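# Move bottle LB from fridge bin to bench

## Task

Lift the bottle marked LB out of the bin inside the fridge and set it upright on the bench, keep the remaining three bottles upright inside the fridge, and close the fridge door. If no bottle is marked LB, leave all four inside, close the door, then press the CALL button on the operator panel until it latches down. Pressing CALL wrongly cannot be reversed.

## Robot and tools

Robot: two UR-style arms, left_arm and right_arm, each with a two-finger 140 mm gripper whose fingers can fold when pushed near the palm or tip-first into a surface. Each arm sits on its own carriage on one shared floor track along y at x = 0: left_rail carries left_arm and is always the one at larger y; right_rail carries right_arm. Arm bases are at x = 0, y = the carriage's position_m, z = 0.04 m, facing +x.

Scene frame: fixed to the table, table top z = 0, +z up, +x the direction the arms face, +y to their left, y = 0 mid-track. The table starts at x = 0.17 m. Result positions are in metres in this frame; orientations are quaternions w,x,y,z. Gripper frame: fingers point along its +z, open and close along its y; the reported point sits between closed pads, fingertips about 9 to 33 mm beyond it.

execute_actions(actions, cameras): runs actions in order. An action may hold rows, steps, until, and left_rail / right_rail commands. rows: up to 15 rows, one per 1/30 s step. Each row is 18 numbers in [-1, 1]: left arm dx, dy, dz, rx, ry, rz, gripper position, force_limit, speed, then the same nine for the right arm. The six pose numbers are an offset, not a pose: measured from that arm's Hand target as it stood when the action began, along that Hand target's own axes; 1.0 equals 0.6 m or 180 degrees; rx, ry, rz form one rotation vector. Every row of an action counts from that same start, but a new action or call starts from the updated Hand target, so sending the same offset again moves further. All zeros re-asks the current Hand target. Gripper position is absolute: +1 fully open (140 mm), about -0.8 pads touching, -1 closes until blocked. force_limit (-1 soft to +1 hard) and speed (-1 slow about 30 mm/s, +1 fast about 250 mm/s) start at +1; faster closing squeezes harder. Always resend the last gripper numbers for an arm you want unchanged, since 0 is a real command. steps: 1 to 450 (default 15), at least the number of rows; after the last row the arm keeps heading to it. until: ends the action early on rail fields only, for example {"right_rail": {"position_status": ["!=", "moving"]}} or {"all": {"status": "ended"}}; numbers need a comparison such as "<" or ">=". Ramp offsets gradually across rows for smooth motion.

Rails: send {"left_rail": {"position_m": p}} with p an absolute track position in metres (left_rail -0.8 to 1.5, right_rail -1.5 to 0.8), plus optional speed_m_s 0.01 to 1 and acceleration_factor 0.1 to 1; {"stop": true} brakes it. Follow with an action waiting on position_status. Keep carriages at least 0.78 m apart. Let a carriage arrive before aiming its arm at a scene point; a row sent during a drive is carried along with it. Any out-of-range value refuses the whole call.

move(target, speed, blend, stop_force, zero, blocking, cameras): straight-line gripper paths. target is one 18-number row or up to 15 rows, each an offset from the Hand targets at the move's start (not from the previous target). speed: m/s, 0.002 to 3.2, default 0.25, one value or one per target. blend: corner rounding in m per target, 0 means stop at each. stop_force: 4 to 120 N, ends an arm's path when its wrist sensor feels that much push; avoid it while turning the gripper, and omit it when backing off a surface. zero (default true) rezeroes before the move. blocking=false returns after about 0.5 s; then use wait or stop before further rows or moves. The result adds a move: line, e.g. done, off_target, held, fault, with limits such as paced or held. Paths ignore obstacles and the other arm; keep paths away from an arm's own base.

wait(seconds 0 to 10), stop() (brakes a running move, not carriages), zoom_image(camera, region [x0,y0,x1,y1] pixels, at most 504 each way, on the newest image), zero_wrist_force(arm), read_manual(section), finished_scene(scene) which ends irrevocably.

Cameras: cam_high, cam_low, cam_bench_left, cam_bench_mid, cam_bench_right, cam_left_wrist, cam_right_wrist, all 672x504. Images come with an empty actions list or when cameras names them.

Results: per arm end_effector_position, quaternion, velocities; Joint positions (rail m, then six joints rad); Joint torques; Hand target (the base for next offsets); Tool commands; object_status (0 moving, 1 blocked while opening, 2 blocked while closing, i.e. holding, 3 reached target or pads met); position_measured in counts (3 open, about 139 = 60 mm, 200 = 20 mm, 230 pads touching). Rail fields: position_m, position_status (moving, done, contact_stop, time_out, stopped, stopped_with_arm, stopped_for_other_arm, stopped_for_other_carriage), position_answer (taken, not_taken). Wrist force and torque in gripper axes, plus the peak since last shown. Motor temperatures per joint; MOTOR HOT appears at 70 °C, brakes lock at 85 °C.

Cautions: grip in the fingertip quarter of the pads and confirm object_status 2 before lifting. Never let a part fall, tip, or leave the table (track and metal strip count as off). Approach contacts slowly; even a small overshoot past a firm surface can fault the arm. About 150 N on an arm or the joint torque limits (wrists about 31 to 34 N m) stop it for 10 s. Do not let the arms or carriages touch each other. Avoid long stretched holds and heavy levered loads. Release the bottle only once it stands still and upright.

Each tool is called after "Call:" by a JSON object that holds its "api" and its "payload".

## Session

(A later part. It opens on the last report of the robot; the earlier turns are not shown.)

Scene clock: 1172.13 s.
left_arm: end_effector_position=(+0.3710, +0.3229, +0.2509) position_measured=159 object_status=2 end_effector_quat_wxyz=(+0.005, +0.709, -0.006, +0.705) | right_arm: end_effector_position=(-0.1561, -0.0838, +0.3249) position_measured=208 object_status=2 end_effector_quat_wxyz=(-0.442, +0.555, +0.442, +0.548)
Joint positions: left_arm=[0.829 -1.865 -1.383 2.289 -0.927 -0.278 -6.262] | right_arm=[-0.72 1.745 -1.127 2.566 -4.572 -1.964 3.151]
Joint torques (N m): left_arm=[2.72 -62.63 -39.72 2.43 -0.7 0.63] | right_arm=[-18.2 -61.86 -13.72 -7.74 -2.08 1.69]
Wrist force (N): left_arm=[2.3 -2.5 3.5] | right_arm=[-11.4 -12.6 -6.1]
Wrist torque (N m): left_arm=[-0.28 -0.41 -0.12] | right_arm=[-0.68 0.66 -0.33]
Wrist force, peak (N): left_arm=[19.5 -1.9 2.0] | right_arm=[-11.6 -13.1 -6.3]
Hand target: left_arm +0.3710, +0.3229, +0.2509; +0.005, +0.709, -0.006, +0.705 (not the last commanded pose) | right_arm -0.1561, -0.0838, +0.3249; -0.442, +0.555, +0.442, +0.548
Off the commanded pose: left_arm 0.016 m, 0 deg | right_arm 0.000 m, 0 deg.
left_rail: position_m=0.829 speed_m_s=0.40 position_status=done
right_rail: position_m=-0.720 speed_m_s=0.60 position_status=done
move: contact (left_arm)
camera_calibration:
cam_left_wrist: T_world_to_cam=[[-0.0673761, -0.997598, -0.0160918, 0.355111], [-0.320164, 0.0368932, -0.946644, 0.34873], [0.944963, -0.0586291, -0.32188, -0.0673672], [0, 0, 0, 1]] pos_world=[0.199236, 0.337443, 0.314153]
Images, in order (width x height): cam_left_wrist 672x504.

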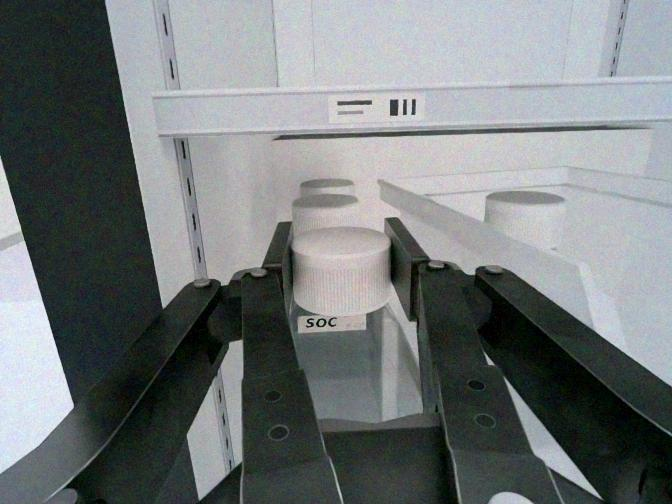

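Call:
{"api": "move", "payload": {"target": [[-0.003,0,0,0,0,0,-1,-0.1,-1,0,0,0,0,0,0,-1,-0.1,-1],[-0.003,0,0,0,0,0,-0.1,-0.1,-1,0,0,0,0,0,0,-1,-0.1,-1],[-0.003,0,-0.18,0,0,0,-0.1,-0.1,-1,0,0,0,0,0,0,-1,-0.1,-1]], "speed": [0.02,0.08,0.1]}}

Call:
{"api": "move", "payload": {"target": [[-0.168,0,-0.04,0,0,0,-0.99,-0.1,-0.5,0,0,0,0,0,0,-1,-0.1,-1]], "speed": 0.15, "cameras": ["cam_left_wrist"]}}

Scene clock: 1177.77 s.
left_arm: end_effector_position=(+0.2632, +0.3246, +0.2498) position_measured=141 object_status=3 end_effector_quat_wxyz=(+0.005, +0.709, -0.006, +0.705) | right_arm: end_effector_position=(-0.1561, -0.0838, +0.3249) position_measured=208 object_status=2 end_effector_quat_wxyz=(-0.442, +0.555, +0.442, +0.548)
Joint positions: left_arm=[0.828 -2.077 -1.374 2.281 -0.919 -0.49 -6.272] | right_arm=[-0.72 1.745 -1.127 2.566 -4.572 -1.964 3.151]
Joint torques (N m): left_arm=[-11.11 -26.93 -39.07 5.55 -2.51 -1.16] | right_arm=[-16.72 -60.98 -13.04 -7.58 -1.81 1.89]
Wrist force (N): left_arm=[5.3 -2.3 3.1] | right_arm=[-10.9 -12.5 -6.4]
Wrist torque (N m): left_arm=[-0.23 -0.24 -0.15] | right_arm=[-0.67 0.56 -0.33]
Wrist force, peak (N): left_arm=[21.9 -1.4 -0.8] | right_arm=[-13.6 -12.2 -6.0]
Hand target: left_arm +0.2630, +0.3247, +0.2498; +0.005, +0.709, -0.006, +0.705 | right_arm -0.1561, -0.0838, +0.3249; -0.442, +0.555, +0.442, +0.548
Off the commanded pose: left_arm 0.000 m, 0 deg | right_arm 0.000 m, 0 deg.
left_rail: position_m=0.828 position_m_goal=0.829 speed_m_s=0.40 position_status=done
right_rail: position_m=-0.720 speed_m_s=0.60 position_status=done
move: done

Scene clock: 1179.10 s.
left_arm: end_effector_position=(+0.2385, +0.3252, +0.1492) position_measured=232 object_status=3 end_effector_quat_wxyz=(+0.005, +0.709, -0.006, +0.705) | right_arm: end_effector_position=(-0.1561, -0.0838, +0.3249) position_measured=208 object_status=2 end_effector_quat_wxyz=(-0.442, +0.555, +0.442, +0.548)
Joint positions: left_arm=[0.828 -2.123 -1.183 2.312 -1.141 -0.536 -6.273] | right_arm=[-0.72 1.745 -1.127 2.566 -4.572 -1.964 3.151]
Joint torques (N m): left_arm=[-14.3 -38.51 -10.01 -0.94 -2.74 1.06] | right_arm=[-16.72 -61.47 -13.47 -7.65 -1.81 1.72]
Wrist force (N): left_arm=[5.1 -2.3 3.2] | right_arm=[-11.1 -12.7 -6.2]
Wrist torque (N m): left_arm=[-0.21 -0.22 -0.14] | right_arm=[-0.70 0.62 -0.34]
Wrist force, peak (N): left_arm=[7.1 -2.2 3.6] | right_arm=[-11.3 -13.1 -5.9]
Hand target: left_arm +0.2385, +0.3252, +0.1491; +0.005, +0.709, -0.006, +0.705 | right_arm -0.1561, -0.0838, +0.3249; -0.442, +0.555, +0.442, +0.548
Off the commanded pose: left_arm 0.000 m, 0 deg | right_arm 0.000 m, 0 deg.
left_rail: position_m=0.828 position_m_goal=0.829 speed_m_s=0.40 position_status=done
right_rail: position_m=-0.720 speed_m_s=0.60 position_status=done
move: done
camera_calibration:
cam_left_wrist: T_world_to_cam=[[-0.0673761, -0.997598, -0.0160918, 0.346742], [-0.320164, 0.0368932, -0.946644, 0.209953], [0.944963, -0.0586291, -0.32188, 0.0252341], [0, 0, 0, 1]] pos_world=[0.0667362, 0.339643, 0.212453]
Images, in order (width x height): cam_left_wrist 672x504.

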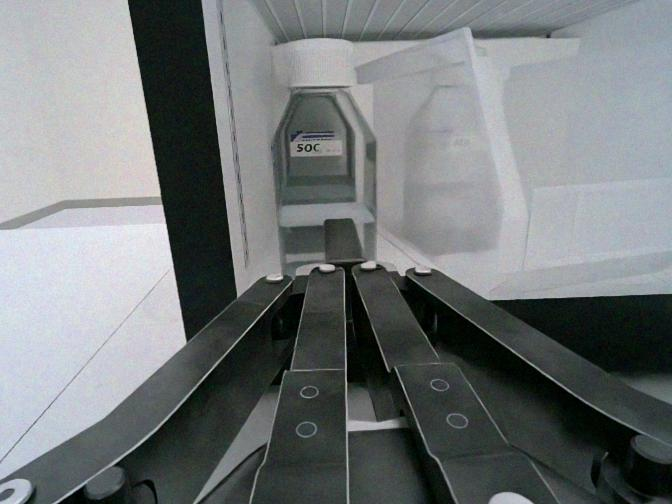

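Call:
{"api": "move", "payload": {"target": [[0,0.002,0.168,0,0,0,-0.99,-0.1,-0.5,0,0,0,0,0,0,-1,-0.1,-1]], "speed": 0.05, "stop_force": 14}}

Call:
{"api": "move", "payload": {"target": [[0,0,-0.1,0,0,0,-0.99,-0.1,-0.5,0,0,0,0,0,0,-1,-0.1,-1],[0.19,0.0,-0.24,0,0,0,-0.99,-0.1,-0.5,0,0,0,0,0,0,-1,-0.1,-1]], "speed": [0.15,0.25], "cameras": ["cam_left_wrist"]}}

Call:
{"api": "execute_actions", "payload": {"actions": [{"left_rail":{"position_m":1.4,"speed_m_s":0.6,"acceleration_factor":0.5},"rows":[[0,0,0,0,0,0,-0.99,-0.1,-0.5,0,0,0,0,0,0,-1,-0.1,-1]],"steps":120,"until":{"left_rail":{"position_status":["!=","moving"]}}}], "cameras": ["cam_bench_mid","cam_high","cam_right_wrist"]}}

Scene clock: 1186.47 s.
left_arm: end_effector_position=(+0.3392, +0.3223, +0.1485) position_measured=232 object_status=3 end_effector_quat_wxyz=(+0.005, +0.709, -0.006, +0.705) | right_arm: end_effector_position=(-0.1561, -0.0838, +0.3249) position_measured=208 object_status=2 end_effector_quat_wxyz=(-0.442, +0.555, +0.442, +0.548)
Joint positions: left_arm=[0.828 -1.929 -1.189 2.328 -1.156 -0.342 -6.266] | right_arm=[-0.72 1.745 -1.127 2.566 -4.572 -1.964 3.151]
Joint torques (N m): left_arm=[14.24 -38.26 -28.87 -1.28 2.55 1.03] | right_arm=[-16.32 -61.15 -12.77 -7.31 -1.96 1.9]
Wrist force (N): left_arm=[5.2 -2.7 0.1] | right_arm=[-10.9 -12.1 -6.6]
Wrist torque (N m): left_arm=[-0.29 -0.25 -0.14] | right_arm=[-0.69 0.55 -0.33]
Wrist force, peak (N): left_arm=[5.4 -2.3 3.5] | right_arm=[-11.3 -13.2 -5.9]
Hand target: left_arm +0.3392, +0.3223, +0.1485; +0.005, +0.709, -0.006, +0.705 | right_arm -0.1561, -0.0838, +0.3249; -0.442, +0.555, +0.442, +0.548
Off the commanded pose: left_arm 0.000 m, 0 deg | right_arm 0.000 m, 0 deg.
left_rail: position_m=0.828 position_m_goal=0.829 speed_m_s=0.40 position_status=done
right_rail: position_m=-0.720 speed_m_s=0.60 position_status=done
move: done

Scene clock: 1188.63 s.
left_arm: end_effector_position=(+0.1960, +0.3245, +0.2632) position_measured=232 object_status=3 end_effector_quat_wxyz=(+0.005, +0.709, -0.006, +0.705) | right_arm: end_effector_position=(-0.1561, -0.0838, +0.3249) position_measured=208 object_status=2 end_effector_quat_wxyz=(-0.442, +0.555, +0.442, +0.548)
Joint positions: left_arm=[0.828 -2.195 -1.375 2.245 -0.88 -0.608 -6.274] | right_arm=[-0.72 1.745 -1.127 2.566 -4.572 -1.964 3.151]
Joint torques (N m): left_arm=[-13.97 -62.5 -40.89 6.27 -2.95 -1.13] | right_arm=[-15.65 -60.77 -13.72 -7.54 -2.01 1.76]
Wrist force (N): left_arm=[5.2 -2.5 3.2] | right_arm=[-11.4 -12.7 -6.5]
Wrist torque (N m): left_arm=[-0.24 -0.19 -0.13] | right_arm=[-0.70 0.67 -0.33]
Wrist force, peak (N): left_arm=[7.2 -1.9 1.6] | right_arm=[-11.3 -12.9 -6.4]
Hand target: left_arm +0.1959, +0.3245, +0.2633; +0.005, +0.709, -0.006, +0.705 | right_arm -0.1561, -0.0838, +0.3249; -0.442, +0.555, +0.442, +0.548
Off the commanded pose: left_arm 0.000 m, 0 deg | right_arm 0.000 m, 0 deg.
left_rail: position_m=0.828 position_m_goal=0.829 speed_m_s=0.40 position_status=done
right_rail: position_m=-0.720 speed_m_s=0.60 position_status=done
move: done
camera_calibration:
cam_left_wrist: T_world_to_cam=[[-0.0673771, -0.997598, -0.0160947, 0.345116], [-0.320164, 0.0368963, -0.946644, 0.304285], [0.944963, -0.0586291, -0.32188, 0.102054], [0, 0, 0, 1]] pos_world=[0.0242362, 0.339043, 0.326453]
Images, in order (width x height): cam_left_wrist 672x504.

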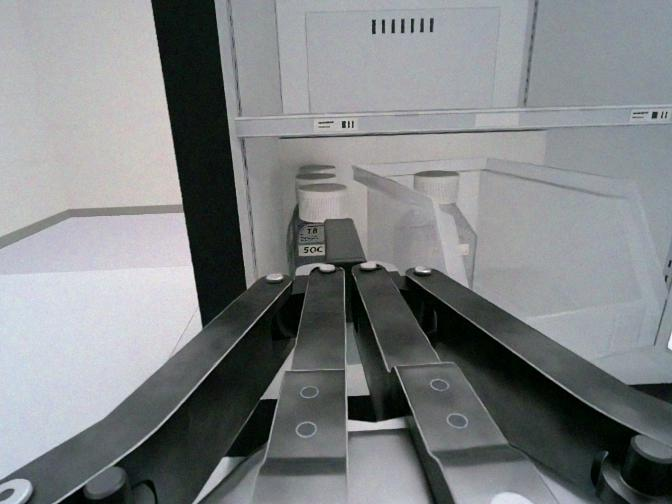

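Scene clock: 1190.53 s.
left_arm: end_effector_position=(+0.1959, +0.8960, +0.2634) position_measured=232 object_status=3 end_effector_quat_wxyz=(+0.005, +0.709, -0.006, +0.705) | right_arm: end_effector_position=(-0.1561, -0.0838, +0.3249) position_measured=208 object_status=2 end_effector_quat_wxyz=(-0.442, +0.555, +0.442, +0.548)
Joint positions: left_arm=[1.4 -2.195 -1.376 2.245 -0.879 -0.608 -6.274] | right_arm=[-0.72 1.745 -1.127 2.566 -4.572 -1.964 3.151]
Joint torques (N m): left_arm=[-2.95 -47.93 -23.52 3.32 -0.39 -1.07] | right_arm=[-15.51 -60.8 -13.25 -7.41 -1.97 1.93]
Wrist force (N): left_arm=[5.4 -2.1 3.0] | right_arm=[-11.2 -12.7 -6.4]
Wrist torque (N m): left_arm=[-0.14 -0.24 -0.13] | right_arm=[-0.71 0.63 -0.34]
Wrist force, peak (N): left_arm=[5.7 -3.9 3.3] | right_arm=[-11.2 -13.0 -6.4]
Hand target: left_arm +0.1959, +0.8960, +0.2633; +0.005, +0.709, -0.006, +0.705 | right_arm -0.1561, -0.0838, +0.3249; -0.442, +0.555, +0.442, +0.548
Off the commanded pose: left_arm 0.000 m, 0 deg | right_arm 0.000 m, 0 deg.
left_rail: position_m=1.400 speed_m_s=0.60 position_status=done
right_rail: position_m=-0.720 speed_m_s=0.60 position_status=done
camera_calibration:
cam_right_wrist: T_world_to_cam=[[0.967005, -0.254255, -0.0159885, 0.138862], [-0.105145, -0.341157, -0.934107, 0.250932], [0.232046, 0.904968, -0.356634, 0.410923], [0, 0, 0, 1]] pos_world=[-0.203249, -0.250958, 0.383167]
Images, in order (width x height): cam_high 672x504, cam_bench_mid 672x504, cam_right_wrist 672x504.

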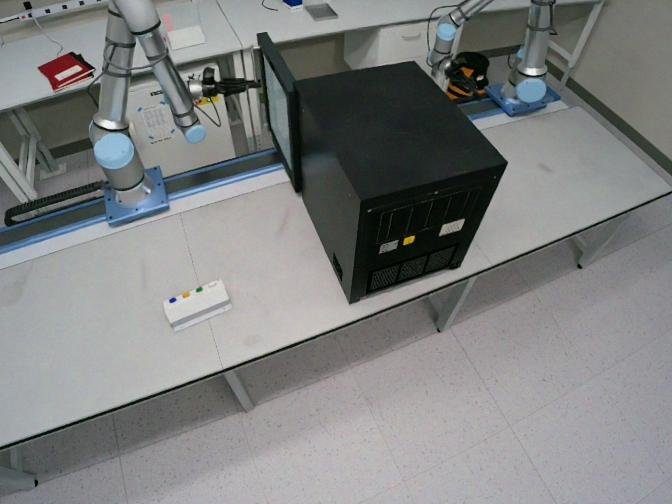

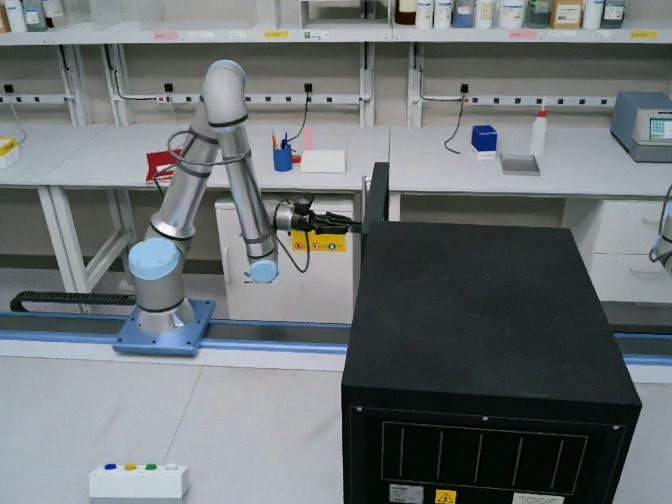

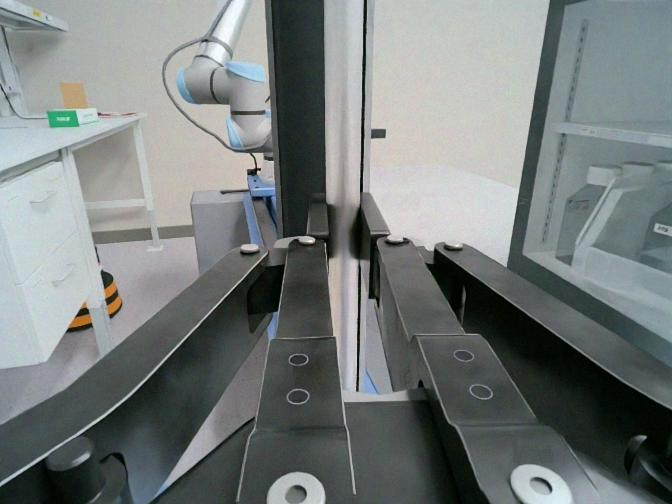

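Call:
{"api": "move", "payload": {"target": [[0,0,0,0,0,0,-0.99,-0.1,-0.5,0,-0.0261,0.1034,-0.0356,0,0,-1,-0.1,-1],[0,0,0,0,0,0,-0.99,-0.1,-0.5,0,-0.0393,0.2074,-0.0711,0,0,-1,-0.1,-1]], "speed": 0.06, "blend": 0.01}}

Scene clock: 1200.07 s.
left_arm: end_effector_position=(+0.1959, +0.8960, +0.2633) position_measured=232 object_status=3 end_effector_quat_wxyz=(+0.005, +0.709, -0.006, +0.705) | right_arm: end_effector_position=(-0.1521, +0.0427, +0.3241) position_measured=208 object_status=2 end_effector_quat_wxyz=(-0.378, +0.601, +0.378, +0.594)
Joint positions: left_arm=[1.4 -2.195 -1.376 2.245 -0.879 -0.608 -6.274] | right_arm=[-0.72 1.825 -1.025 2.246 -4.352 -2.267 3.153]
Joint torques (N m): left_arm=[10.31 -33.04 -20.93 0.47 2.15 -0.98] | right_arm=[12.22 -46.72 -22.24 1.27 -1.29 3.75]
Wrist force (N): left_arm=[5.7 -2.1 3.5] | right_arm=[1.8 -2.3 -3.5]
Wrist torque (N m): left_arm=[-0.15 -0.31 -0.14] | right_arm=[-0.97 0.84 0.00]
Wrist force, peak (N): left_arm=[5.9 -2.2 3.3] | right_arm=[-6.9 -35.5 -12.7]
Hand target: left_arm +0.1959, +0.8960, +0.2633; +0.005, +0.709, -0.006, +0.705 | right_arm -0.1521, +0.0428, +0.3241; -0.378, +0.601, +0.378, +0.594
Off the commanded pose: left_arm 0.000 m, 0 deg | right_arm 0.000 m, 0 deg.
left_rail: position_m=1.400 speed_m_s=0.60 position_status=done
right_rail: position_m=-0.720 speed_m_s=0.60 position_status=done
move: done

Call:
{"api": "move", "payload": {"target": [[0,0,0,0,0,0,-0.99,-0.1,-0.5,0,-0.0203,0.1033,-0.0356,0,0,-1,-0.1,-1],[0,0,0,0,0,0,-0.99,-0.1,-0.5,0,-0.0276,0.2076,-0.0711,0,0,-1,-0.1,-1],[0,0,0,0,0,0,-0.99,-0.1,-0.5,0,-0.0204,0.3117,-0.1067,0,0,-1,-0.1,-1]], "speed": 0.07, "blend": 0.01}}

Scene clock: 1207.13 s.
left_arm: end_effector_position=(+0.1959, +0.8960, +0.2633) position_measured=232 object_status=3 end_effector_quat_wxyz=(+0.005, +0.709, -0.006, +0.705) | right_arm: end_effector_position=(-0.0831, +0.2169, +0.3225) position_measured=208 object_status=2 end_effector_quat_wxyz=(-0.272, +0.656, +0.274, +0.649)
Joint positions: left_arm=[1.4 -2.195 -1.376 2.245 -0.879 -0.608 -6.274] | right_arm=[-0.72 1.776 -0.83 1.786 -4.08 -2.553 3.158]
Joint torques (N m): left_arm=[9.96 -32.69 -21.78 0.42 1.7 -0.94] | right_arm=[-11.95 -74.06 -33.3 1.66 -1.97 3.94]
Wrist force (N): left_arm=[5.5 -2.2 3.2] | right_arm=[0.1 -2.7 -4.2]
Wrist torque (N m): left_arm=[-0.17 -0.26 -0.13] | right_arm=[-1.09 0.91 0.05]
Wrist force, peak (N): left_arm=[5.8 -2.5 3.3] | right_arm=[4.0 -14.0 -6.1]
Hand target: left_arm +0.1959, +0.8960, +0.2633; +0.005, +0.709, -0.006, +0.705 | right_arm -0.0831, +0.2170, +0.3225; -0.272, +0.656, +0.274, +0.649
Off the commanded pose: left_arm 0.000 m, 0 deg | right_arm 0.000 m, 0 deg.
left_rail: position_m=1.400 speed_m_s=0.60 position_status=done
right_rail: position_m=-0.720 speed_m_s=0.60 position_status=done
move: done

Call:
{"api": "move", "payload": {"target": [[0,0,0,0,0,0,-0.99,-0.1,-0.5,0,-0.011,0.1048,-0.0356,0,0,-1,-0.1,-1],[0,0,0,0,0,0,-0.99,-0.1,-0.5,0,-0.0095,0.2089,-0.0711,0,0,-1,-0.1,-1],[0,0,0,0,0,0,-0.99,-0.1,-0.5,0,0.0064,0.312,-0.1067,0,0,-1,-0.1,-1],[0,0,0,0,0,0,-0.99,-0.1,-0.5,0,0.0362,0.4116,-0.1422,0,0,-1,-0.1,-1]], "speed": 0.07, "blend": 0.01, "cameras": ["cam_high","cam_bench_mid"]}}

Scene clock: 1216.63 s.
left_arm: end_effector_position=(+0.1959, +0.8960, +0.2633) position_measured=232 object_status=3 end_effector_quat_wxyz=(+0.005, +0.709, -0.006, +0.705) | right_arm: end_effector_position=(+0.1057, +0.3776, +0.3200) position_measured=208 object_status=2 end_effector_quat_wxyz=(-0.120, +0.700, +0.123, +0.693)
Joint positions: left_arm=[1.4 -2.195 -1.376 2.245 -0.879 -0.608 -6.274] | right_arm=[-0.72 1.612 -0.546 1.174 -3.738 -2.836 3.168]
Joint torques (N m): left_arm=[9.15 -33.92 -21.07 0.43 1.99 -0.76] | right_arm=[4.64 -81.07 -42.73 7.06 6.33 4.3]
Wrist force (N): left_arm=[5.5 -2.3 3.4] | right_arm=[12.8 28.7 -2.2]
Wrist torque (N m): left_arm=[-0.18 -0.25 -0.13] | right_arm=[-1.42 0.93 -0.25]
Wrist force, peak (N): left_arm=[5.8 -2.3 3.3] | right_arm=[13.2 28.8 -2.2]
Hand target: left_arm +0.1959, +0.8960, +0.2633; +0.005, +0.709, -0.006, +0.705 | right_arm +0.1057, +0.3777, +0.3201; -0.120, +0.700, +0.123, +0.693
Off the commanded pose: left_arm 0.000 m, 0 deg | right_arm 0.000 m, 0 deg.
left_rail: position_m=1.400 speed_m_s=0.60 position_status=done
right_rail: position_m=-0.720 speed_m_s=0.60 position_status=done
move: done
Images, in order (width x height): cam_high 672x504, cam_bench_mid 672x504.

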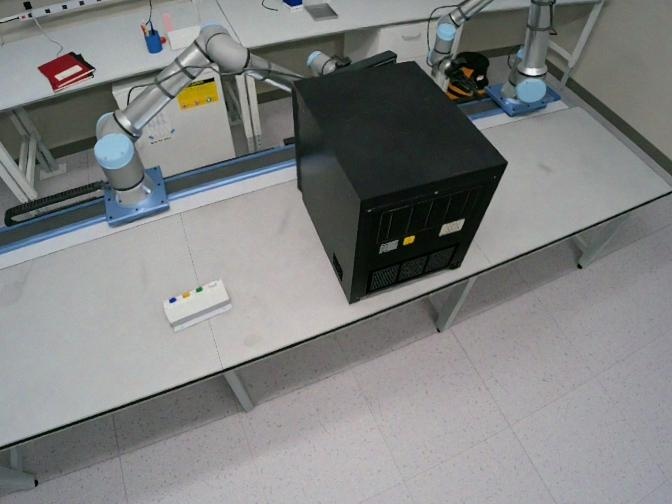

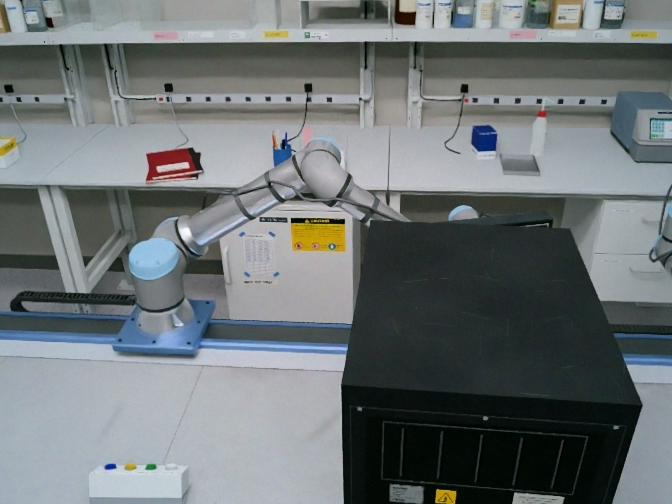

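Call:
{"api": "move", "payload": {"target": [[0,0,0,0,0,0,-0.99,-0.1,-0.5,0,0.0051,0.0774,-0.0267,0,0,-1,-0.1,-1],[0,0,0,0,0,0,-0.99,-0.1,-0.5,0,0.0105,0.155,-0.0533,0,0,-1,-0.1,-1]], "speed": 0.06, "blend": 0.01, "cameras": ["cam_right_wrist"]}}

Scene clock: 1223.10 s.
left_arm: end_effector_position=(+0.1959, +0.8960, +0.2633) position_measured=232 object_status=3 end_effector_quat_wxyz=(+0.005, +0.709, -0.006, +0.705) | right_arm: end_effector_position=(+0.1952, +0.4033, +0.3192) position_measured=208 object_status=2 end_effector_quat_wxyz=(-0.061, +0.707, +0.065, +0.701) end_effector_velocity=(+0.001, +0.001, +0.002) end_effector_angular_velocity=(+0.004, +0.000, -0.002)
Joint positions: left_arm=[1.4 -2.195 -1.376 2.245 -0.879 -0.608 -6.274] | right_arm=[-0.72 1.539 -0.441 0.952 -3.611 -2.93 3.178]
Joint velocities: left_arm=[within noise] | right_arm=[0 -0.001 0.001 -0.005 0.001 -0.001 0.001]
Joint torques (N m): left_arm=[10.68 -34.41 -20.49 0.3 2.19 -0.63] | right_arm=[-12.11 -88.78 -35.47 3.18 -1.37 3.81]
Wrist force (N): left_arm=[5.3 -2.4 3.1] | right_arm=[16.1 -2.3 -5.0]
Wrist torque (N m): left_arm=[-0.22 -0.22 -0.13] | right_arm=[-0.87 1.00 -0.07]
Wrist force, peak (N): left_arm=[5.8 -2.3 3.3] | right_arm=[11.4 31.5 -3.7]
Hand target: left_arm +0.1959, +0.8960, +0.2633; +0.005, +0.709, -0.006, +0.705 | right_arm +0.1953, +0.4034, +0.3192; -0.061, +0.707, +0.065, +0.701
Off the commanded pose: left_arm 0.000 m, 0 deg | right_arm 0.000 m, 0 deg.
left_rail: position_m=1.400 speed_m_s=0.60 position_status=done
right_rail: position_m=-0.720 speed_m_s=0.60 position_status=done
move: done
camera_calibration:
cam_right_wrist: T_world_to_cam=[[0.140599, -0.990054, -0.00507914, 0.37748], [-0.354605, -0.0455667, -0.933905, 0.37823], [0.924385, 0.133107, -0.357484, 0.0629982], [0, 0, 0, 1]] pos_world=[0.0228143, 0.382575, 0.377669]
Images, in order (width x height): cam_right_wrist 672x504.

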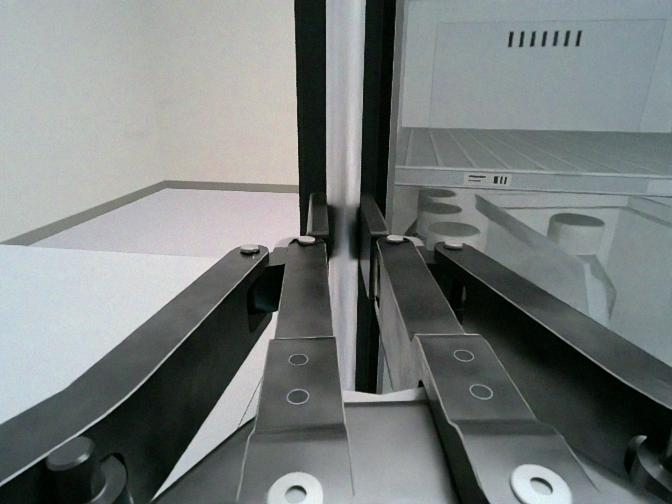

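Call:
{"api": "move", "payload": {"target": [[0,0,0,0,0,0,-0.99,-0.1,-0.5,0,0.0025,0.0652,-0.022,0,0,-1,-0.1,-1],[0,0,0,0,0,0,-0.99,-0.1,-0.5,0,0.003,0.083,-0.026,0,0,-1,-0.1,-1]], "speed": 0.03, "stop_force": 30, "cameras": ["cam_right_wrist"]}}

Scene clock: 1229.20 s.
left_arm: end_effector_position=(+0.1959, +0.8960, +0.2633) position_measured=232 object_status=3 end_effector_quat_wxyz=(+0.005, +0.709, -0.006, +0.705) | right_arm: end_effector_position=(+0.2446, +0.4105, +0.3188) position_measured=225 object_status=2 end_effector_quat_wxyz=(-0.032, +0.709, +0.036, +0.703)
Joint positions: left_arm=[1.4 -2.195 -1.376 2.245 -0.879 -0.608 -6.274] | right_arm=[-0.72 1.498 -0.386 0.838 -3.544 -2.971 3.185]
Joint torques (N m): left_arm=[9.94 -34.09 -20.12 0.4 1.8 -0.31] | right_arm=[30.06 -118.13 -48.57 0.82 -1.34 -3.21]
Wrist force (N): left_arm=[5.4 -2.0 3.1] | right_arm=[1.6 1.2 11.7]
Wrist torque (N m): left_arm=[-0.13 -0.25 -0.13] | right_arm=[-0.21 -0.20 -0.09]
Wrist force, peak (N): left_arm=[5.6 -2.5 3.5] | right_arm=[-4.2 -2.2 -25.4]
Hand target: left_arm +0.1959, +0.8960, +0.2633; +0.005, +0.709, -0.006, +0.705 | right_arm +0.2446, +0.4105, +0.3188; -0.032, +0.709, +0.036, +0.703
Off the commanded pose: left_arm 0.000 m, 0 deg | right_arm 0.000 m, 0 deg.
left_rail: position_m=1.400 speed_m_s=0.60 position_status=done
right_rail: position_m=-0.720 speed_m_s=0.60 position_status=done
move: done
camera_calibration:
cam_right_wrist: T_world_to_cam=[[0.0592156, -0.998235, -0.00446461, 0.400638], [-0.356701, -0.016982, -0.934064, 0.384516], [0.93234, 0.0569037, -0.357077, 0.0454135], [0, 0, 0, 1]] pos_world=[0.0710924, 0.403877, 0.377167]
Images, in order (width x height): cam_right_wrist 672x504.

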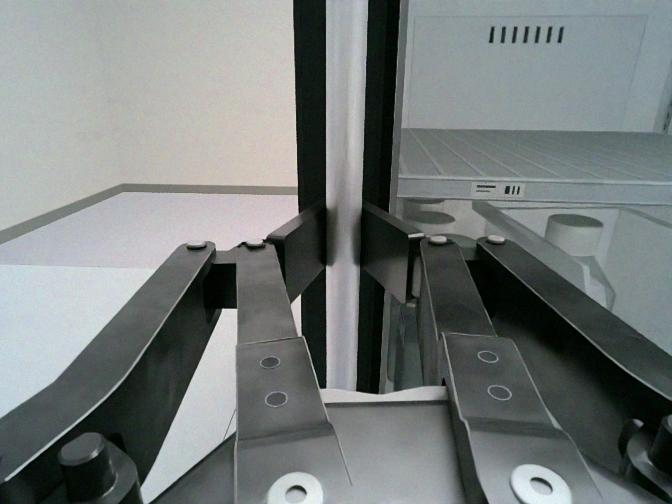

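Call:
{"api": "move", "payload": {"target": [[0,0,0,0,0,0,-0.99,-0.1,-0.5,0,0,0,0,0,0,0.2,-0.1,-1],[0,0,0,0,0,0,-0.99,-0.1,-0.5,0,0,-0.2,0,0,0,0.2,-0.1,-1]], "speed": 0.1, "cameras": ["cam_right_wrist","cam_high","cam_bench_mid"]}}

Scene clock: 1238.87 s.
left_arm: end_effector_position=(+0.1959, +0.8960, +0.2633) position_measured=232 object_status=3 end_effector_quat_wxyz=(+0.005, +0.709, -0.006, +0.705) | right_arm: end_effector_position=(+0.1252, +0.3988, +0.3198) position_measured=104 object_status=3 end_effector_quat_wxyz=(-0.032, +0.709, +0.036, +0.704)
Joint positions: left_arm=[1.4 -2.195 -1.376 2.245 -0.879 -0.608 -6.274] | right_arm=[-0.72 1.607 -0.396 0.855 -3.474 -3.08 3.263]
Joint torques (N m): left_arm=[10.61 -32.65 -21.05 0.08 1.86 -0.7] | right_arm=[12.3 -151.86 -35.2 1.13 -2.52 3.9]
Wrist force (N): left_arm=[5.3 -2.4 3.3] | right_arm=[-0.7 0.0 -4.2]
Wrist torque (N m): left_arm=[-0.23 -0.23 -0.13] | right_arm=[0.01 -0.26 -0.26]
Wrist force, peak (N): left_arm=[5.8 -2.5 3.1] | right_arm=[1.5 1.5 12.4]
Hand target: left_arm +0.1959, +0.8960, +0.2633; +0.005, +0.709, -0.006, +0.705 | right_arm +0.1252, +0.3988, +0.3198; -0.032, +0.709, +0.036, +0.703
Off the commanded pose: left_arm 0.000 m, 0 deg | right_arm 0.000 m, 0 deg.
left_rail: position_m=1.400 speed_m_s=0.60 position_status=done
right_rail: position_m=-0.720 speed_m_s=0.60 position_status=done
move: done
camera_calibration:
cam_right_wrist: T_world_to_cam=[[0.0592176, -0.998235, -0.00443276, 0.396127], [-0.356197, -0.0169818, -0.934256, 0.342629], [0.932532, 0.0569034, -0.356574, 0.157628], [0, 0, 0, 1]] pos_world=[-0.048407, 0.392277, 0.378065]
Images, in order (width x height): cam_high 672x504, cam_bench_mid 672x504, cam_right_wrist 672x504.

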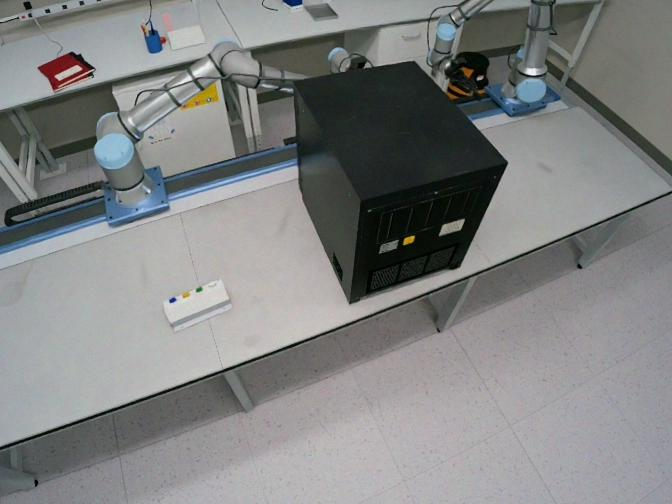

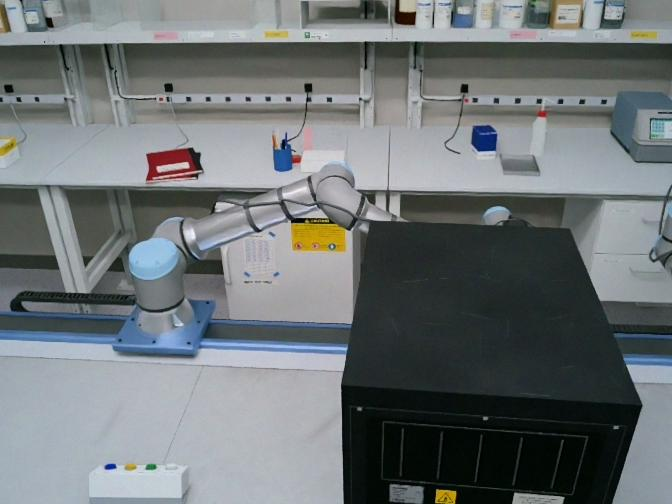

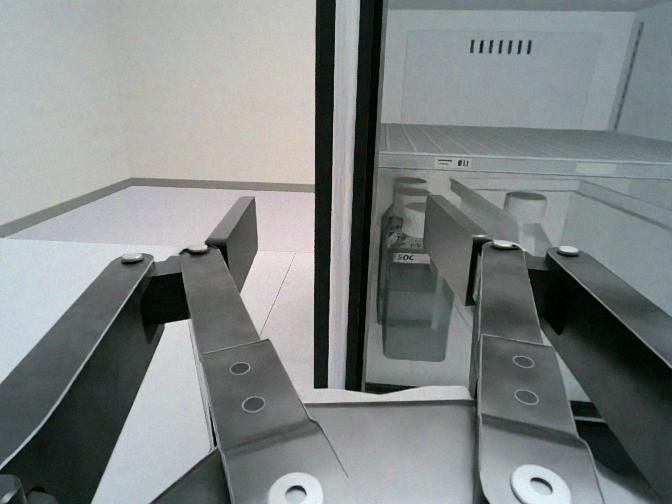

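Call:
{"api": "move", "payload": {"target": [[0,0,0,0,0,0,-0.99,-0.1,-0.5,0,0,0.02,0,0,0,-1,-0.1,0],[0,0,0,0,0,0,-0.99,-0.1,-0.5,0,-0.003,0.03,0,0,0,-1,-0.1,0]], "speed": 0.05}}

Call:
{"api": "move", "payload": {"target": [[0,0,0,0,0,0,-0.99,-0.1,-0.5,0,-0.001,0.19,0,0,0,-1,-0.1,0]], "speed": 0.03, "stop_force": 25, "cameras": ["cam_right_wrist"]}}

Scene clock: 1243.93 s.
left_arm: end_effector_position=(+0.1959, +0.8960, +0.2633) position_measured=232 object_status=3 end_effector_quat_wxyz=(+0.005, +0.709, -0.006, +0.705) | right_arm: end_effector_position=(+0.1429, +0.4023, +0.3196) position_measured=233 object_status=3 end_effector_quat_wxyz=(-0.032, +0.709, +0.036, +0.703) end_effector_velocity=(+0.001, +0.000, +0.001) end_effector_angular_velocity=(-0.001, +0.000, +0.000)
Joint positions: left_arm=[1.4 -2.195 -1.376 2.245 -0.879 -0.608 -6.274] | right_arm=[-0.72 1.591 -0.391 0.846 -3.486 -3.064 3.246]
Joint velocities: left_arm=[within noise] | right_arm=[0 -0.001 0 -0.003 -0.003 0 -0.006]
Joint torques (N m): left_arm=[10.52 -32.72 -21.1 0.27 1.91 -0.44] | right_arm=[-11.61 -117.54 -51.73 -3.9 1.82 -2.9]
Wrist force (N): left_arm=[5.5 -2.1 2.7] | right_arm=[-0.9 -0.5 -4.2]
Wrist torque (N m): left_arm=[-0.15 -0.27 -0.13] | right_arm=[-0.11 -0.24 -0.11]
Wrist force, peak (N): left_arm=[5.6 -2.4 3.3] | right_arm=[-0.7 -0.4 -5.0]
Hand target: left_arm +0.1959, +0.8960, +0.2633; +0.005, +0.709, -0.006, +0.705 | right_arm +0.1429, +0.4024, +0.3196; -0.032, +0.709, +0.036, +0.703
Off the commanded pose: left_arm 0.000 m, 0 deg | right_arm 0.000 m, 0 deg.
left_rail: position_m=1.400 speed_m_s=0.60 position_status=done
right_rail: position_m=-0.720 speed_m_s=0.60 position_status=done
move: done

Scene clock: 1247.77 s.
left_arm: end_effector_position=(+0.1959, +0.8960, +0.2633) position_measured=232 object_status=3 end_effector_quat_wxyz=(+0.005, +0.709, -0.006, +0.705) | right_arm: end_effector_position=(+0.2116, +0.4094, +0.3190) position_measured=233 object_status=3 end_effector_quat_wxyz=(-0.032, +0.709, +0.036, +0.703)
Joint positions: left_arm=[1.4 -2.195 -1.376 2.245 -0.879 -0.608 -6.274] | right_arm=[-0.72 1.528 -0.385 0.835 -3.53 -3.001 3.197]
Joint torques (N m): left_arm=[9.61 -34.1 -20.52 0.42 2.08 -0.26] | right_arm=[-12.4 -146.1 -36.78 1.27 -1.3 3.92]
Wrist force (N): left_arm=[5.4 -2.3 3.0] | right_arm=[-1.5 1.7 -26.7]
Wrist torque (N m): left_arm=[-0.18 -0.23 -0.13] | right_arm=[-0.22 -0.12 -0.14]
Wrist force, peak (N): left_arm=[5.9 -2.2 3.0] | right_arm=[-0.8 2.1 -64.1]
Hand target: left_arm +0.1959, +0.8960, +0.2633; +0.005, +0.709, -0.006, +0.705 | right_arm +0.2116, +0.4094, +0.3191; -0.032, +0.709, +0.036, +0.703 (not the last commanded pose)
Off the commanded pose: left_arm 0.000 m, 0 deg | right_arm 0.045 m, 0 deg.
left_rail: position_m=1.400 speed_m_s=0.60 position_status=done
right_rail: position_m=-0.720 speed_m_s=0.60 position_status=done
move: contact (right_arm)
camera_calibration:
cam_right_wrist: T_world_to_cam=[[0.0591174, -0.998241, -0.00444005, 0.401592], [-0.356877, -0.0169805, -0.933997, 0.372896], [0.932279, 0.0568001, -0.357253, 0.0764201], [0, 0, 0, 1]] pos_world=[0.0380922, 0.402877, 0.377368]
Images, in order (width x height): cam_right_wrist 672x504.

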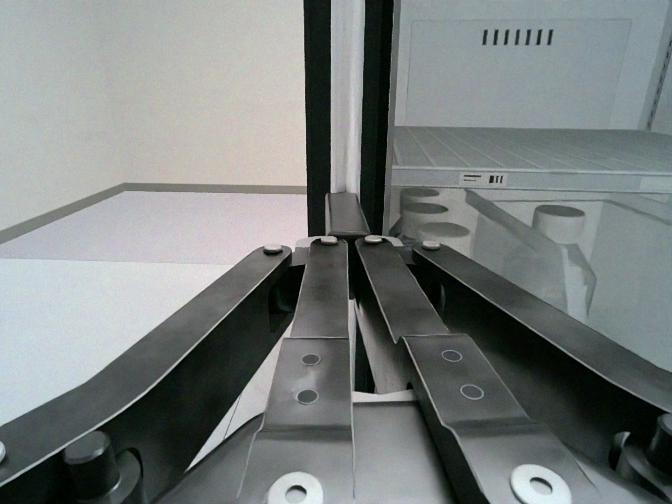

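Call:
{"api": "move", "payload": {"target": [[0,0,0,0,0,0,-0.99,-0.1,-0.5,0,0,-0.25,0,0,0,-1,-0.1,0]], "speed": 0.2}}

Call:
{"api": "execute_actions", "payload": {"actions": [{"right_rail":{"position_m":-1.2,"speed_m_s":0.5,"acceleration_factor":0.5},"rows":[[0,0,0,0,0,0,-0.99,-0.1,-0.5,0,0,0,0,0,0,-1,-0.1,0]],"steps":150,"until":{"right_rail":{"position_status":["!=","moving"]}}}]}}

Call:
{"api": "move", "payload": {"target": [[0,0,0,0,0,0,-0.99,-0.1,-0.5,-0.033,0.86,0.48,0,-0.25,0,-1,-0.1,0]], "speed": 0.3, "cameras": ["cam_right_wrist","cam_bench_mid","cam_bench_left"]}}

Scene clock: 1261.80 s.
left_arm: end_effector_position=(+0.1959, +0.8960, +0.2633) position_measured=232 object_status=3 end_effector_quat_wxyz=(+0.005, +0.709, -0.006, +0.705) | right_arm: end_effector_position=(+0.0624, +0.3949, +0.3203) position_measured=233 object_status=3 end_effector_quat_wxyz=(-0.033, +0.706, +0.037, +0.706)
Joint positions: left_arm=[1.4 -2.195 -1.376 2.245 -0.879 -0.608 -6.274] | right_arm=[-0.72 1.664 -0.378 0.822 -3.443 -3.137 3.278]
Joint torques (N m): left_arm=[11.38 -33.6 -20.46 0.6 2.21 -0.57] | right_arm=[11.76 -153.26 -37.07 0.92 -2.58 3.69]
Wrist force (N): left_arm=[5.4 -2.0 3.1] | right_arm=[-0.9 -0.6 -4.3]
Wrist torque (N m): left_arm=[-0.13 -0.23 -0.13] | right_arm=[-0.12 -0.24 -0.27]
Wrist force, peak (N): left_arm=[5.9 -2.4 3.1] | right_arm=[-1.4 1.5 -27.1]
Hand target: left_arm +0.1959, +0.8960, +0.2633; +0.005, +0.709, -0.006, +0.705 | right_arm +0.0623, +0.3948, +0.3203; -0.032, +0.709, +0.036, +0.703
Off the commanded pose: left_arm 0.000 m, 0 deg | right_arm 0.000 m, 0 deg.
left_rail: position_m=1.400 speed_m_s=0.60 position_status=done
right_rail: position_m=-0.720 speed_m_s=0.60 position_status=done
move: done

Scene clock: 1263.67 s.
left_arm: end_effector_position=(+0.1959, +0.8960, +0.2633) position_measured=232 object_status=3 end_effector_quat_wxyz=(+0.005, +0.709, -0.006, +0.705) | right_arm: end_effector_position=(+0.0624, -0.0851, +0.3203) position_measured=233 object_status=3 end_effector_quat_wxyz=(-0.033, +0.706, +0.037, +0.706)
Joint positions: left_arm=[1.4 -2.195 -1.376 2.245 -0.879 -0.608 -6.274] | right_arm=[-1.2 1.665 -0.387 0.839 -3.418 -3.137 3.312]
Joint torques (N m): left_arm=[10.45 -33.15 -21.24 0.46 2.08 -0.63] | right_arm=[-3.74 -152.83 -36.36 1.55 1.04 3.84]
Wrist force (N): left_arm=[5.4 -2.3 3.0] | right_arm=[-1.0 -0.1 -4.3]
Wrist torque (N m): left_arm=[-0.19 -0.25 -0.13] | right_arm=[-0.02 -0.20 -0.27]
Wrist force, peak (N): left_arm=[5.6 -2.1 3.5] | right_arm=[-0.7 -3.2 -4.3]
Hand target: left_arm +0.1959, +0.8960, +0.2633; +0.005, +0.709, -0.006, +0.705 | right_arm +0.0623, -0.0852, +0.3203; -0.032, +0.709, +0.036, +0.703
Off the commanded pose: left_arm 0.000 m, 0 deg | right_arm 0.000 m, 0 deg.
left_rail: position_m=1.400 speed_m_s=0.60 position_status=done
right_rail: position_m=-1.200 speed_m_s=0.50 position_status=done

Scene clock: 1266.40 s.
left_arm: end_effector_position=(+0.1959, +0.8960, +0.2633) position_measured=232 object_status=3 end_effector_quat_wxyz=(+0.005, +0.709, -0.006, +0.705) | right_arm: end_effector_position=(+0.3988, -0.5708, +0.3007) position_measured=233 object_status=3 end_effector_quat_wxyz=(-0.016, +0.924, +0.046, +0.378)
Joint positions: left_arm=[1.4 -2.195 -1.376 2.245 -0.879 -0.608 -6.274] | right_arm=[-1.2 1.031 -1.494 2.15 -2.752 -2.172 3.906]
Joint torques (N m): left_arm=[10.73 -33.09 -20.92 0.34 2.06 -0.28] | right_arm=[-12.84 -68.03 -35.62 -2.2 1.09 -3.39]
Wrist force (N): left_arm=[5.3 -2.4 3.0] | right_arm=[-2.5 0.5 -4.3]
Wrist torque (N m): left_arm=[-0.21 -0.23 -0.14] | right_arm=[0.02 0.36 -0.10]
Wrist force, peak (N): left_arm=[5.8 -2.0 3.2] | right_arm=[-0.8 -2.3 -5.9]
Hand target: left_arm +0.1959, +0.8960, +0.2633; +0.005, +0.709, -0.006, +0.705 | right_arm +0.3989, -0.5709, +0.3007; -0.016, +0.924, +0.046, +0.378
Off the commanded pose: left_arm 0.000 m, 0 deg | right_arm 0.000 m, 0 deg.
left_rail: position_m=1.400 speed_m_s=0.60 position_status=done
right_rail: position_m=-1.200 speed_m_s=0.50 position_status=done
move: done
camera_calibration:
cam_right_wrist: T_world_to_cam=[[0.0634246, -0.997667, 0.0252587, -0.598386], [-0.910287, -0.0682074, -0.40832, 0.439384], [0.40909, 0.0029048, -0.91249, 0.295886], [0, 0, 0, 1]] pos_world=[0.316874, -0.56788, 0.464516]
Images, in order (width x height): cam_bench_left 672x504, cam_bench_mid 672x504, cam_right_wrist 672x504.

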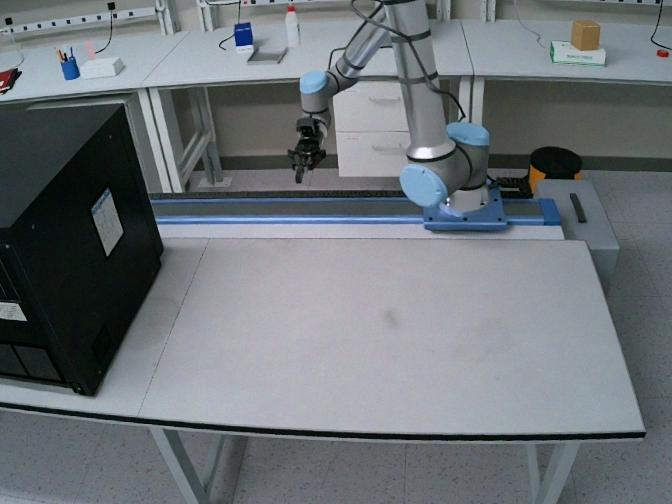

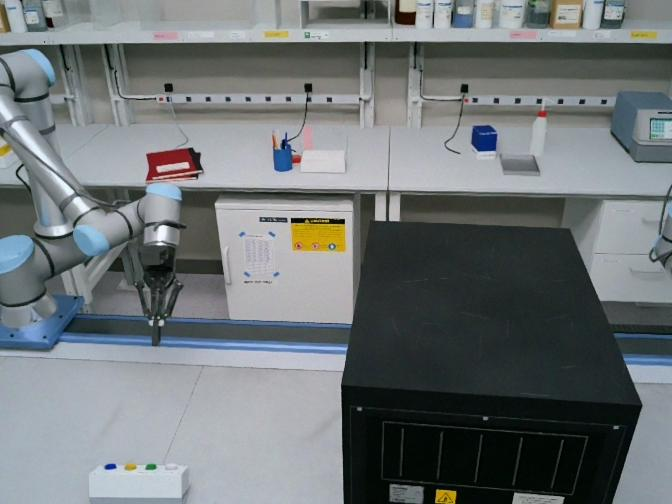

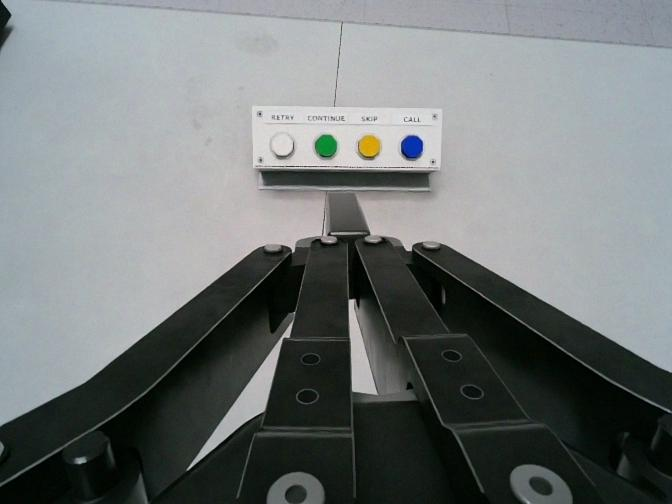

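Call:
{"api": "move", "payload": {"target": [[0,0,0,0,0,0,-0.99,-0.1,-0.5,0.141,0.16,0.378,0,-0.25,0,-1,-0.1,0]], "speed": 0.2, "cameras": ["cam_right_wrist","cam_bench_right","cam_bench_mid"]}}

Scene clock: 1275.77 s.
left_arm: end_effector_position=(+0.1959, +0.8960, +0.2633) position_measured=232 object_status=3 end_effector_quat_wxyz=(+0.005, +0.709, -0.006, +0.705) | right_arm: end_effector_position=(+0.6265, -0.6457, +0.1988) position_measured=233 object_status=3 end_effector_quat_wxyz=(+0.003, +0.999, +0.049, -0.004)
Joint positions: left_arm=[1.4 -2.195 -1.376 2.245 -0.879 -0.608 -6.274] | right_arm=[-1.2 0.515 -1.249 1.725 -2.036 -1.572 3.56]
Joint torques (N m): left_arm=[10.72 -33.19 -20.89 0.34 1.61 -0.51] | right_arm=[-12.94 -66.56 -53.89 -1.46 2.25 -3.05]
Wrist force (N): left_arm=[5.1 -2.0 3.4] | right_arm=[-3.4 1.0 -3.2]
Wrist torque (N m): left_arm=[-0.13 -0.19 -0.13] | right_arm=[0.22 0.77 0.02]
Wrist force, peak (N): left_arm=[5.9 -2.1 3.1] | right_arm=[-3.9 0.2 -5.0]
Hand target: left_arm +0.1959, +0.8960, +0.2633; +0.005, +0.709, -0.006, +0.705 | right_arm +0.6266, -0.6457, +0.1988; +0.003, +0.999, +0.049, -0.004
Off the commanded pose: left_arm 0.000 m, 0 deg | right_arm 0.000 m, 0 deg.
left_rail: position_m=1.400 speed_m_s=0.60 position_status=done
right_rail: position_m=-1.200 speed_m_s=0.50 position_status=done
move: done
camera_calibration:
cam_right_wrist: T_world_to_cam=[[0.0874165, -0.99524, 0.0430733, -0.701936], [-0.931927, -0.0664258, 0.356512, 0.462567], [-0.351953, -0.0713062, -0.933297, 0.542996], [0, 0, 0, 1]] pos_world=[0.683548, -0.629149, 0.372101]
Images, in order (width x height): cam_bench_mid 672x504, cam_bench_right 672x504, cam_right_wrist 672x504.

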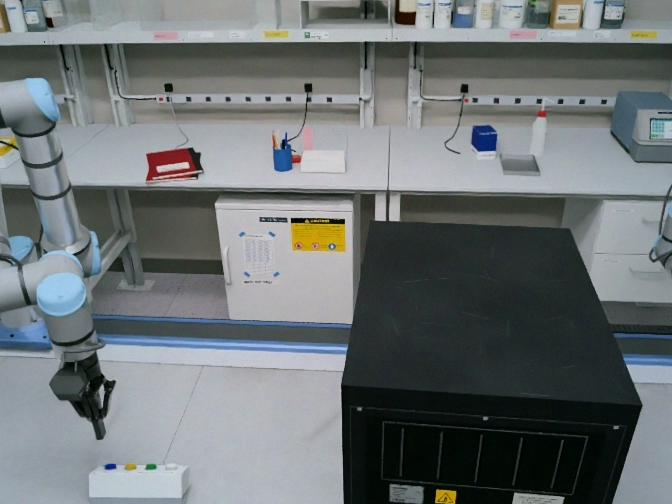

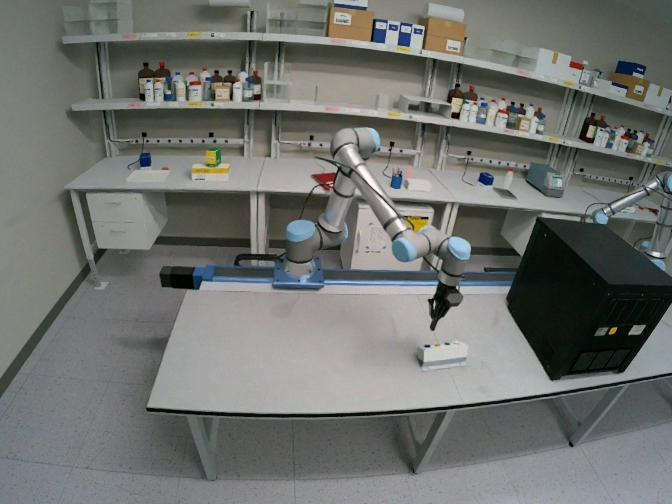

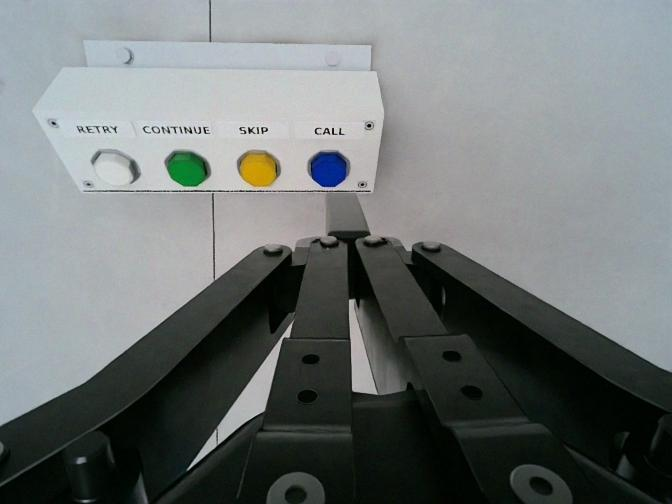

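Call:
{"api": "move", "payload": {"target": [[0,0,0,0,0,0,-0.99,-0.1,-0.5,0.0102,-0.0087,0.085,0,0,0,-1,-0.1,0]], "speed": 0.06, "stop_force": 5, "cameras": ["cam_right_wrist","cam_bench_right","cam_bench_mid"]}}

Call:
{"api": "zoom_image", "payload": {"camera": "cam_bench_mid", "region": [20, 380, 240, 504]}}

Call:
{"api": "zoom_image", "payload": {"camera": "cam_bench_right", "region": [380, 280, 500, 380]}}

Scene clock: 1284.13 s.
left_arm: end_effector_position=(+0.1959, +0.8960, +0.2633) position_measured=232 object_status=3 end_effector_quat_wxyz=(+0.005, +0.709, -0.006, +0.705) | right_arm: end_effector_position=(+0.6317, -0.6402, +0.1477) position_measured=233 object_status=3 end_effector_quat_wxyz=(+0.003, +0.999, +0.049, -0.004)
Joint positions: left_arm=[1.4 -2.195 -1.376 2.245 -0.879 -0.608 -6.274] | right_arm=[-1.2 0.518 -1.197 1.752 -2.117 -1.572 3.562]
Joint torques (N m): left_arm=[9.29 -32.86 -20.87 0.38 2.35 -0.17] | right_arm=[10.58 -67.31 -37.97 -8.19 2.26 3.67]
Wrist force (N): left_arm=[5.4 -2.2 3.1] | right_arm=[-3.6 0.9 -4.2]
Wrist torque (N m): left_arm=[-0.17 -0.25 -0.13] | right_arm=[0.21 0.81 0.01]
Wrist force, peak (N): left_arm=[5.8 -2.4 3.3] | right_arm=[-3.4 1.3 -4.8]
Hand target: left_arm +0.1959, +0.8960, +0.2633; +0.005, +0.709, -0.006, +0.705 | right_arm +0.6317, -0.6402, +0.1477; +0.003, +0.999, +0.049, -0.004
Off the commanded pose: left_arm 0.000 m, 0 deg | right_arm 0.000 m, 0 deg.
left_rail: position_m=1.400 speed_m_s=0.60 position_status=done
right_rail: position_m=-1.200 speed_m_s=0.50 position_status=done
move: done
camera_calibration:
cam_right_wrist: T_world_to_cam=[[0.0874282, -0.99524, 0.0430548, -0.694726], [-0.931847, -0.0664274, 0.35672, 0.485967], [-0.352162, -0.0713078, -0.933219, 0.497679], [0, 0, 0, 1]] pos_world=[0.688849, -0.623649, 0.321001]
Images, in order (width x height): cam_bench_mid 672x504, cam_bench_right 672x504, cam_right_wrist 672x504.

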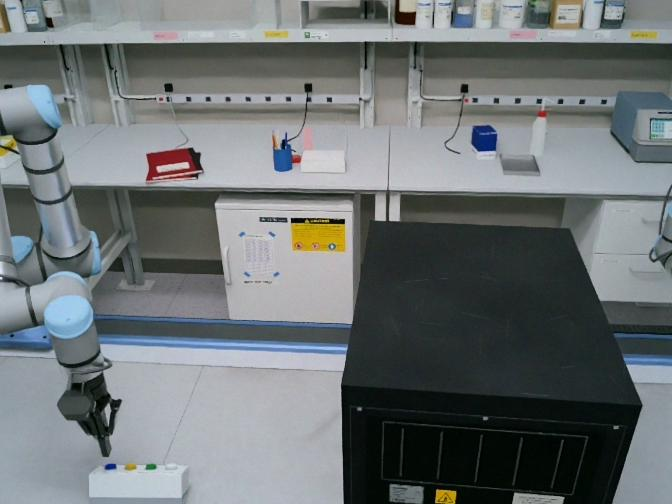

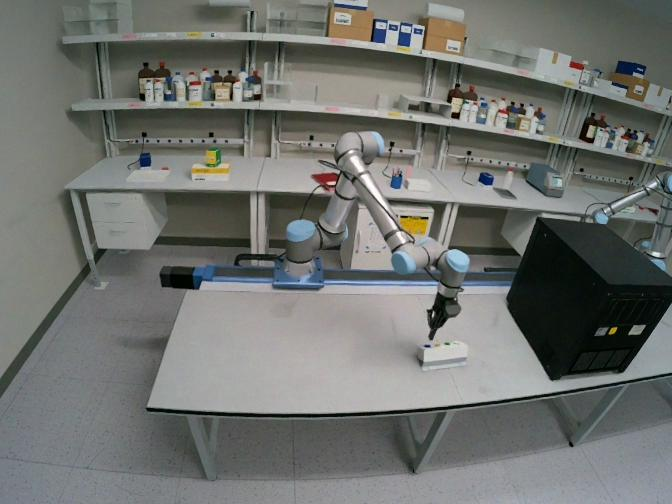

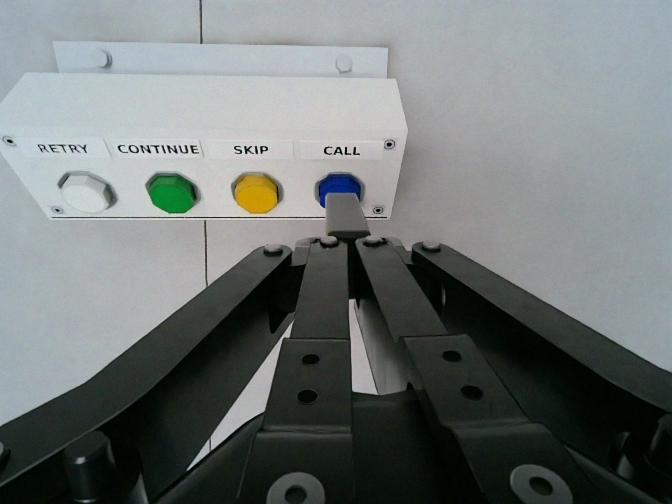

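Scaled by 2.291 from the camera's 672x504 image, which has a finer 960x720 frame.

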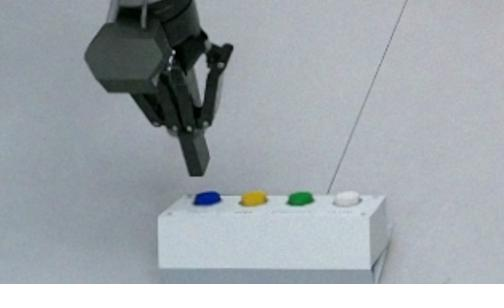

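Scaled by 4.200 from the camera's 672x504 image, which has a finer 960x720 frame.

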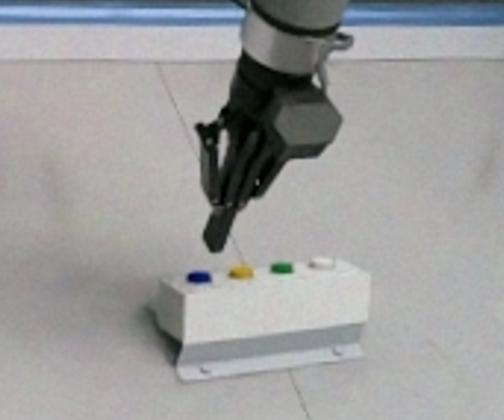

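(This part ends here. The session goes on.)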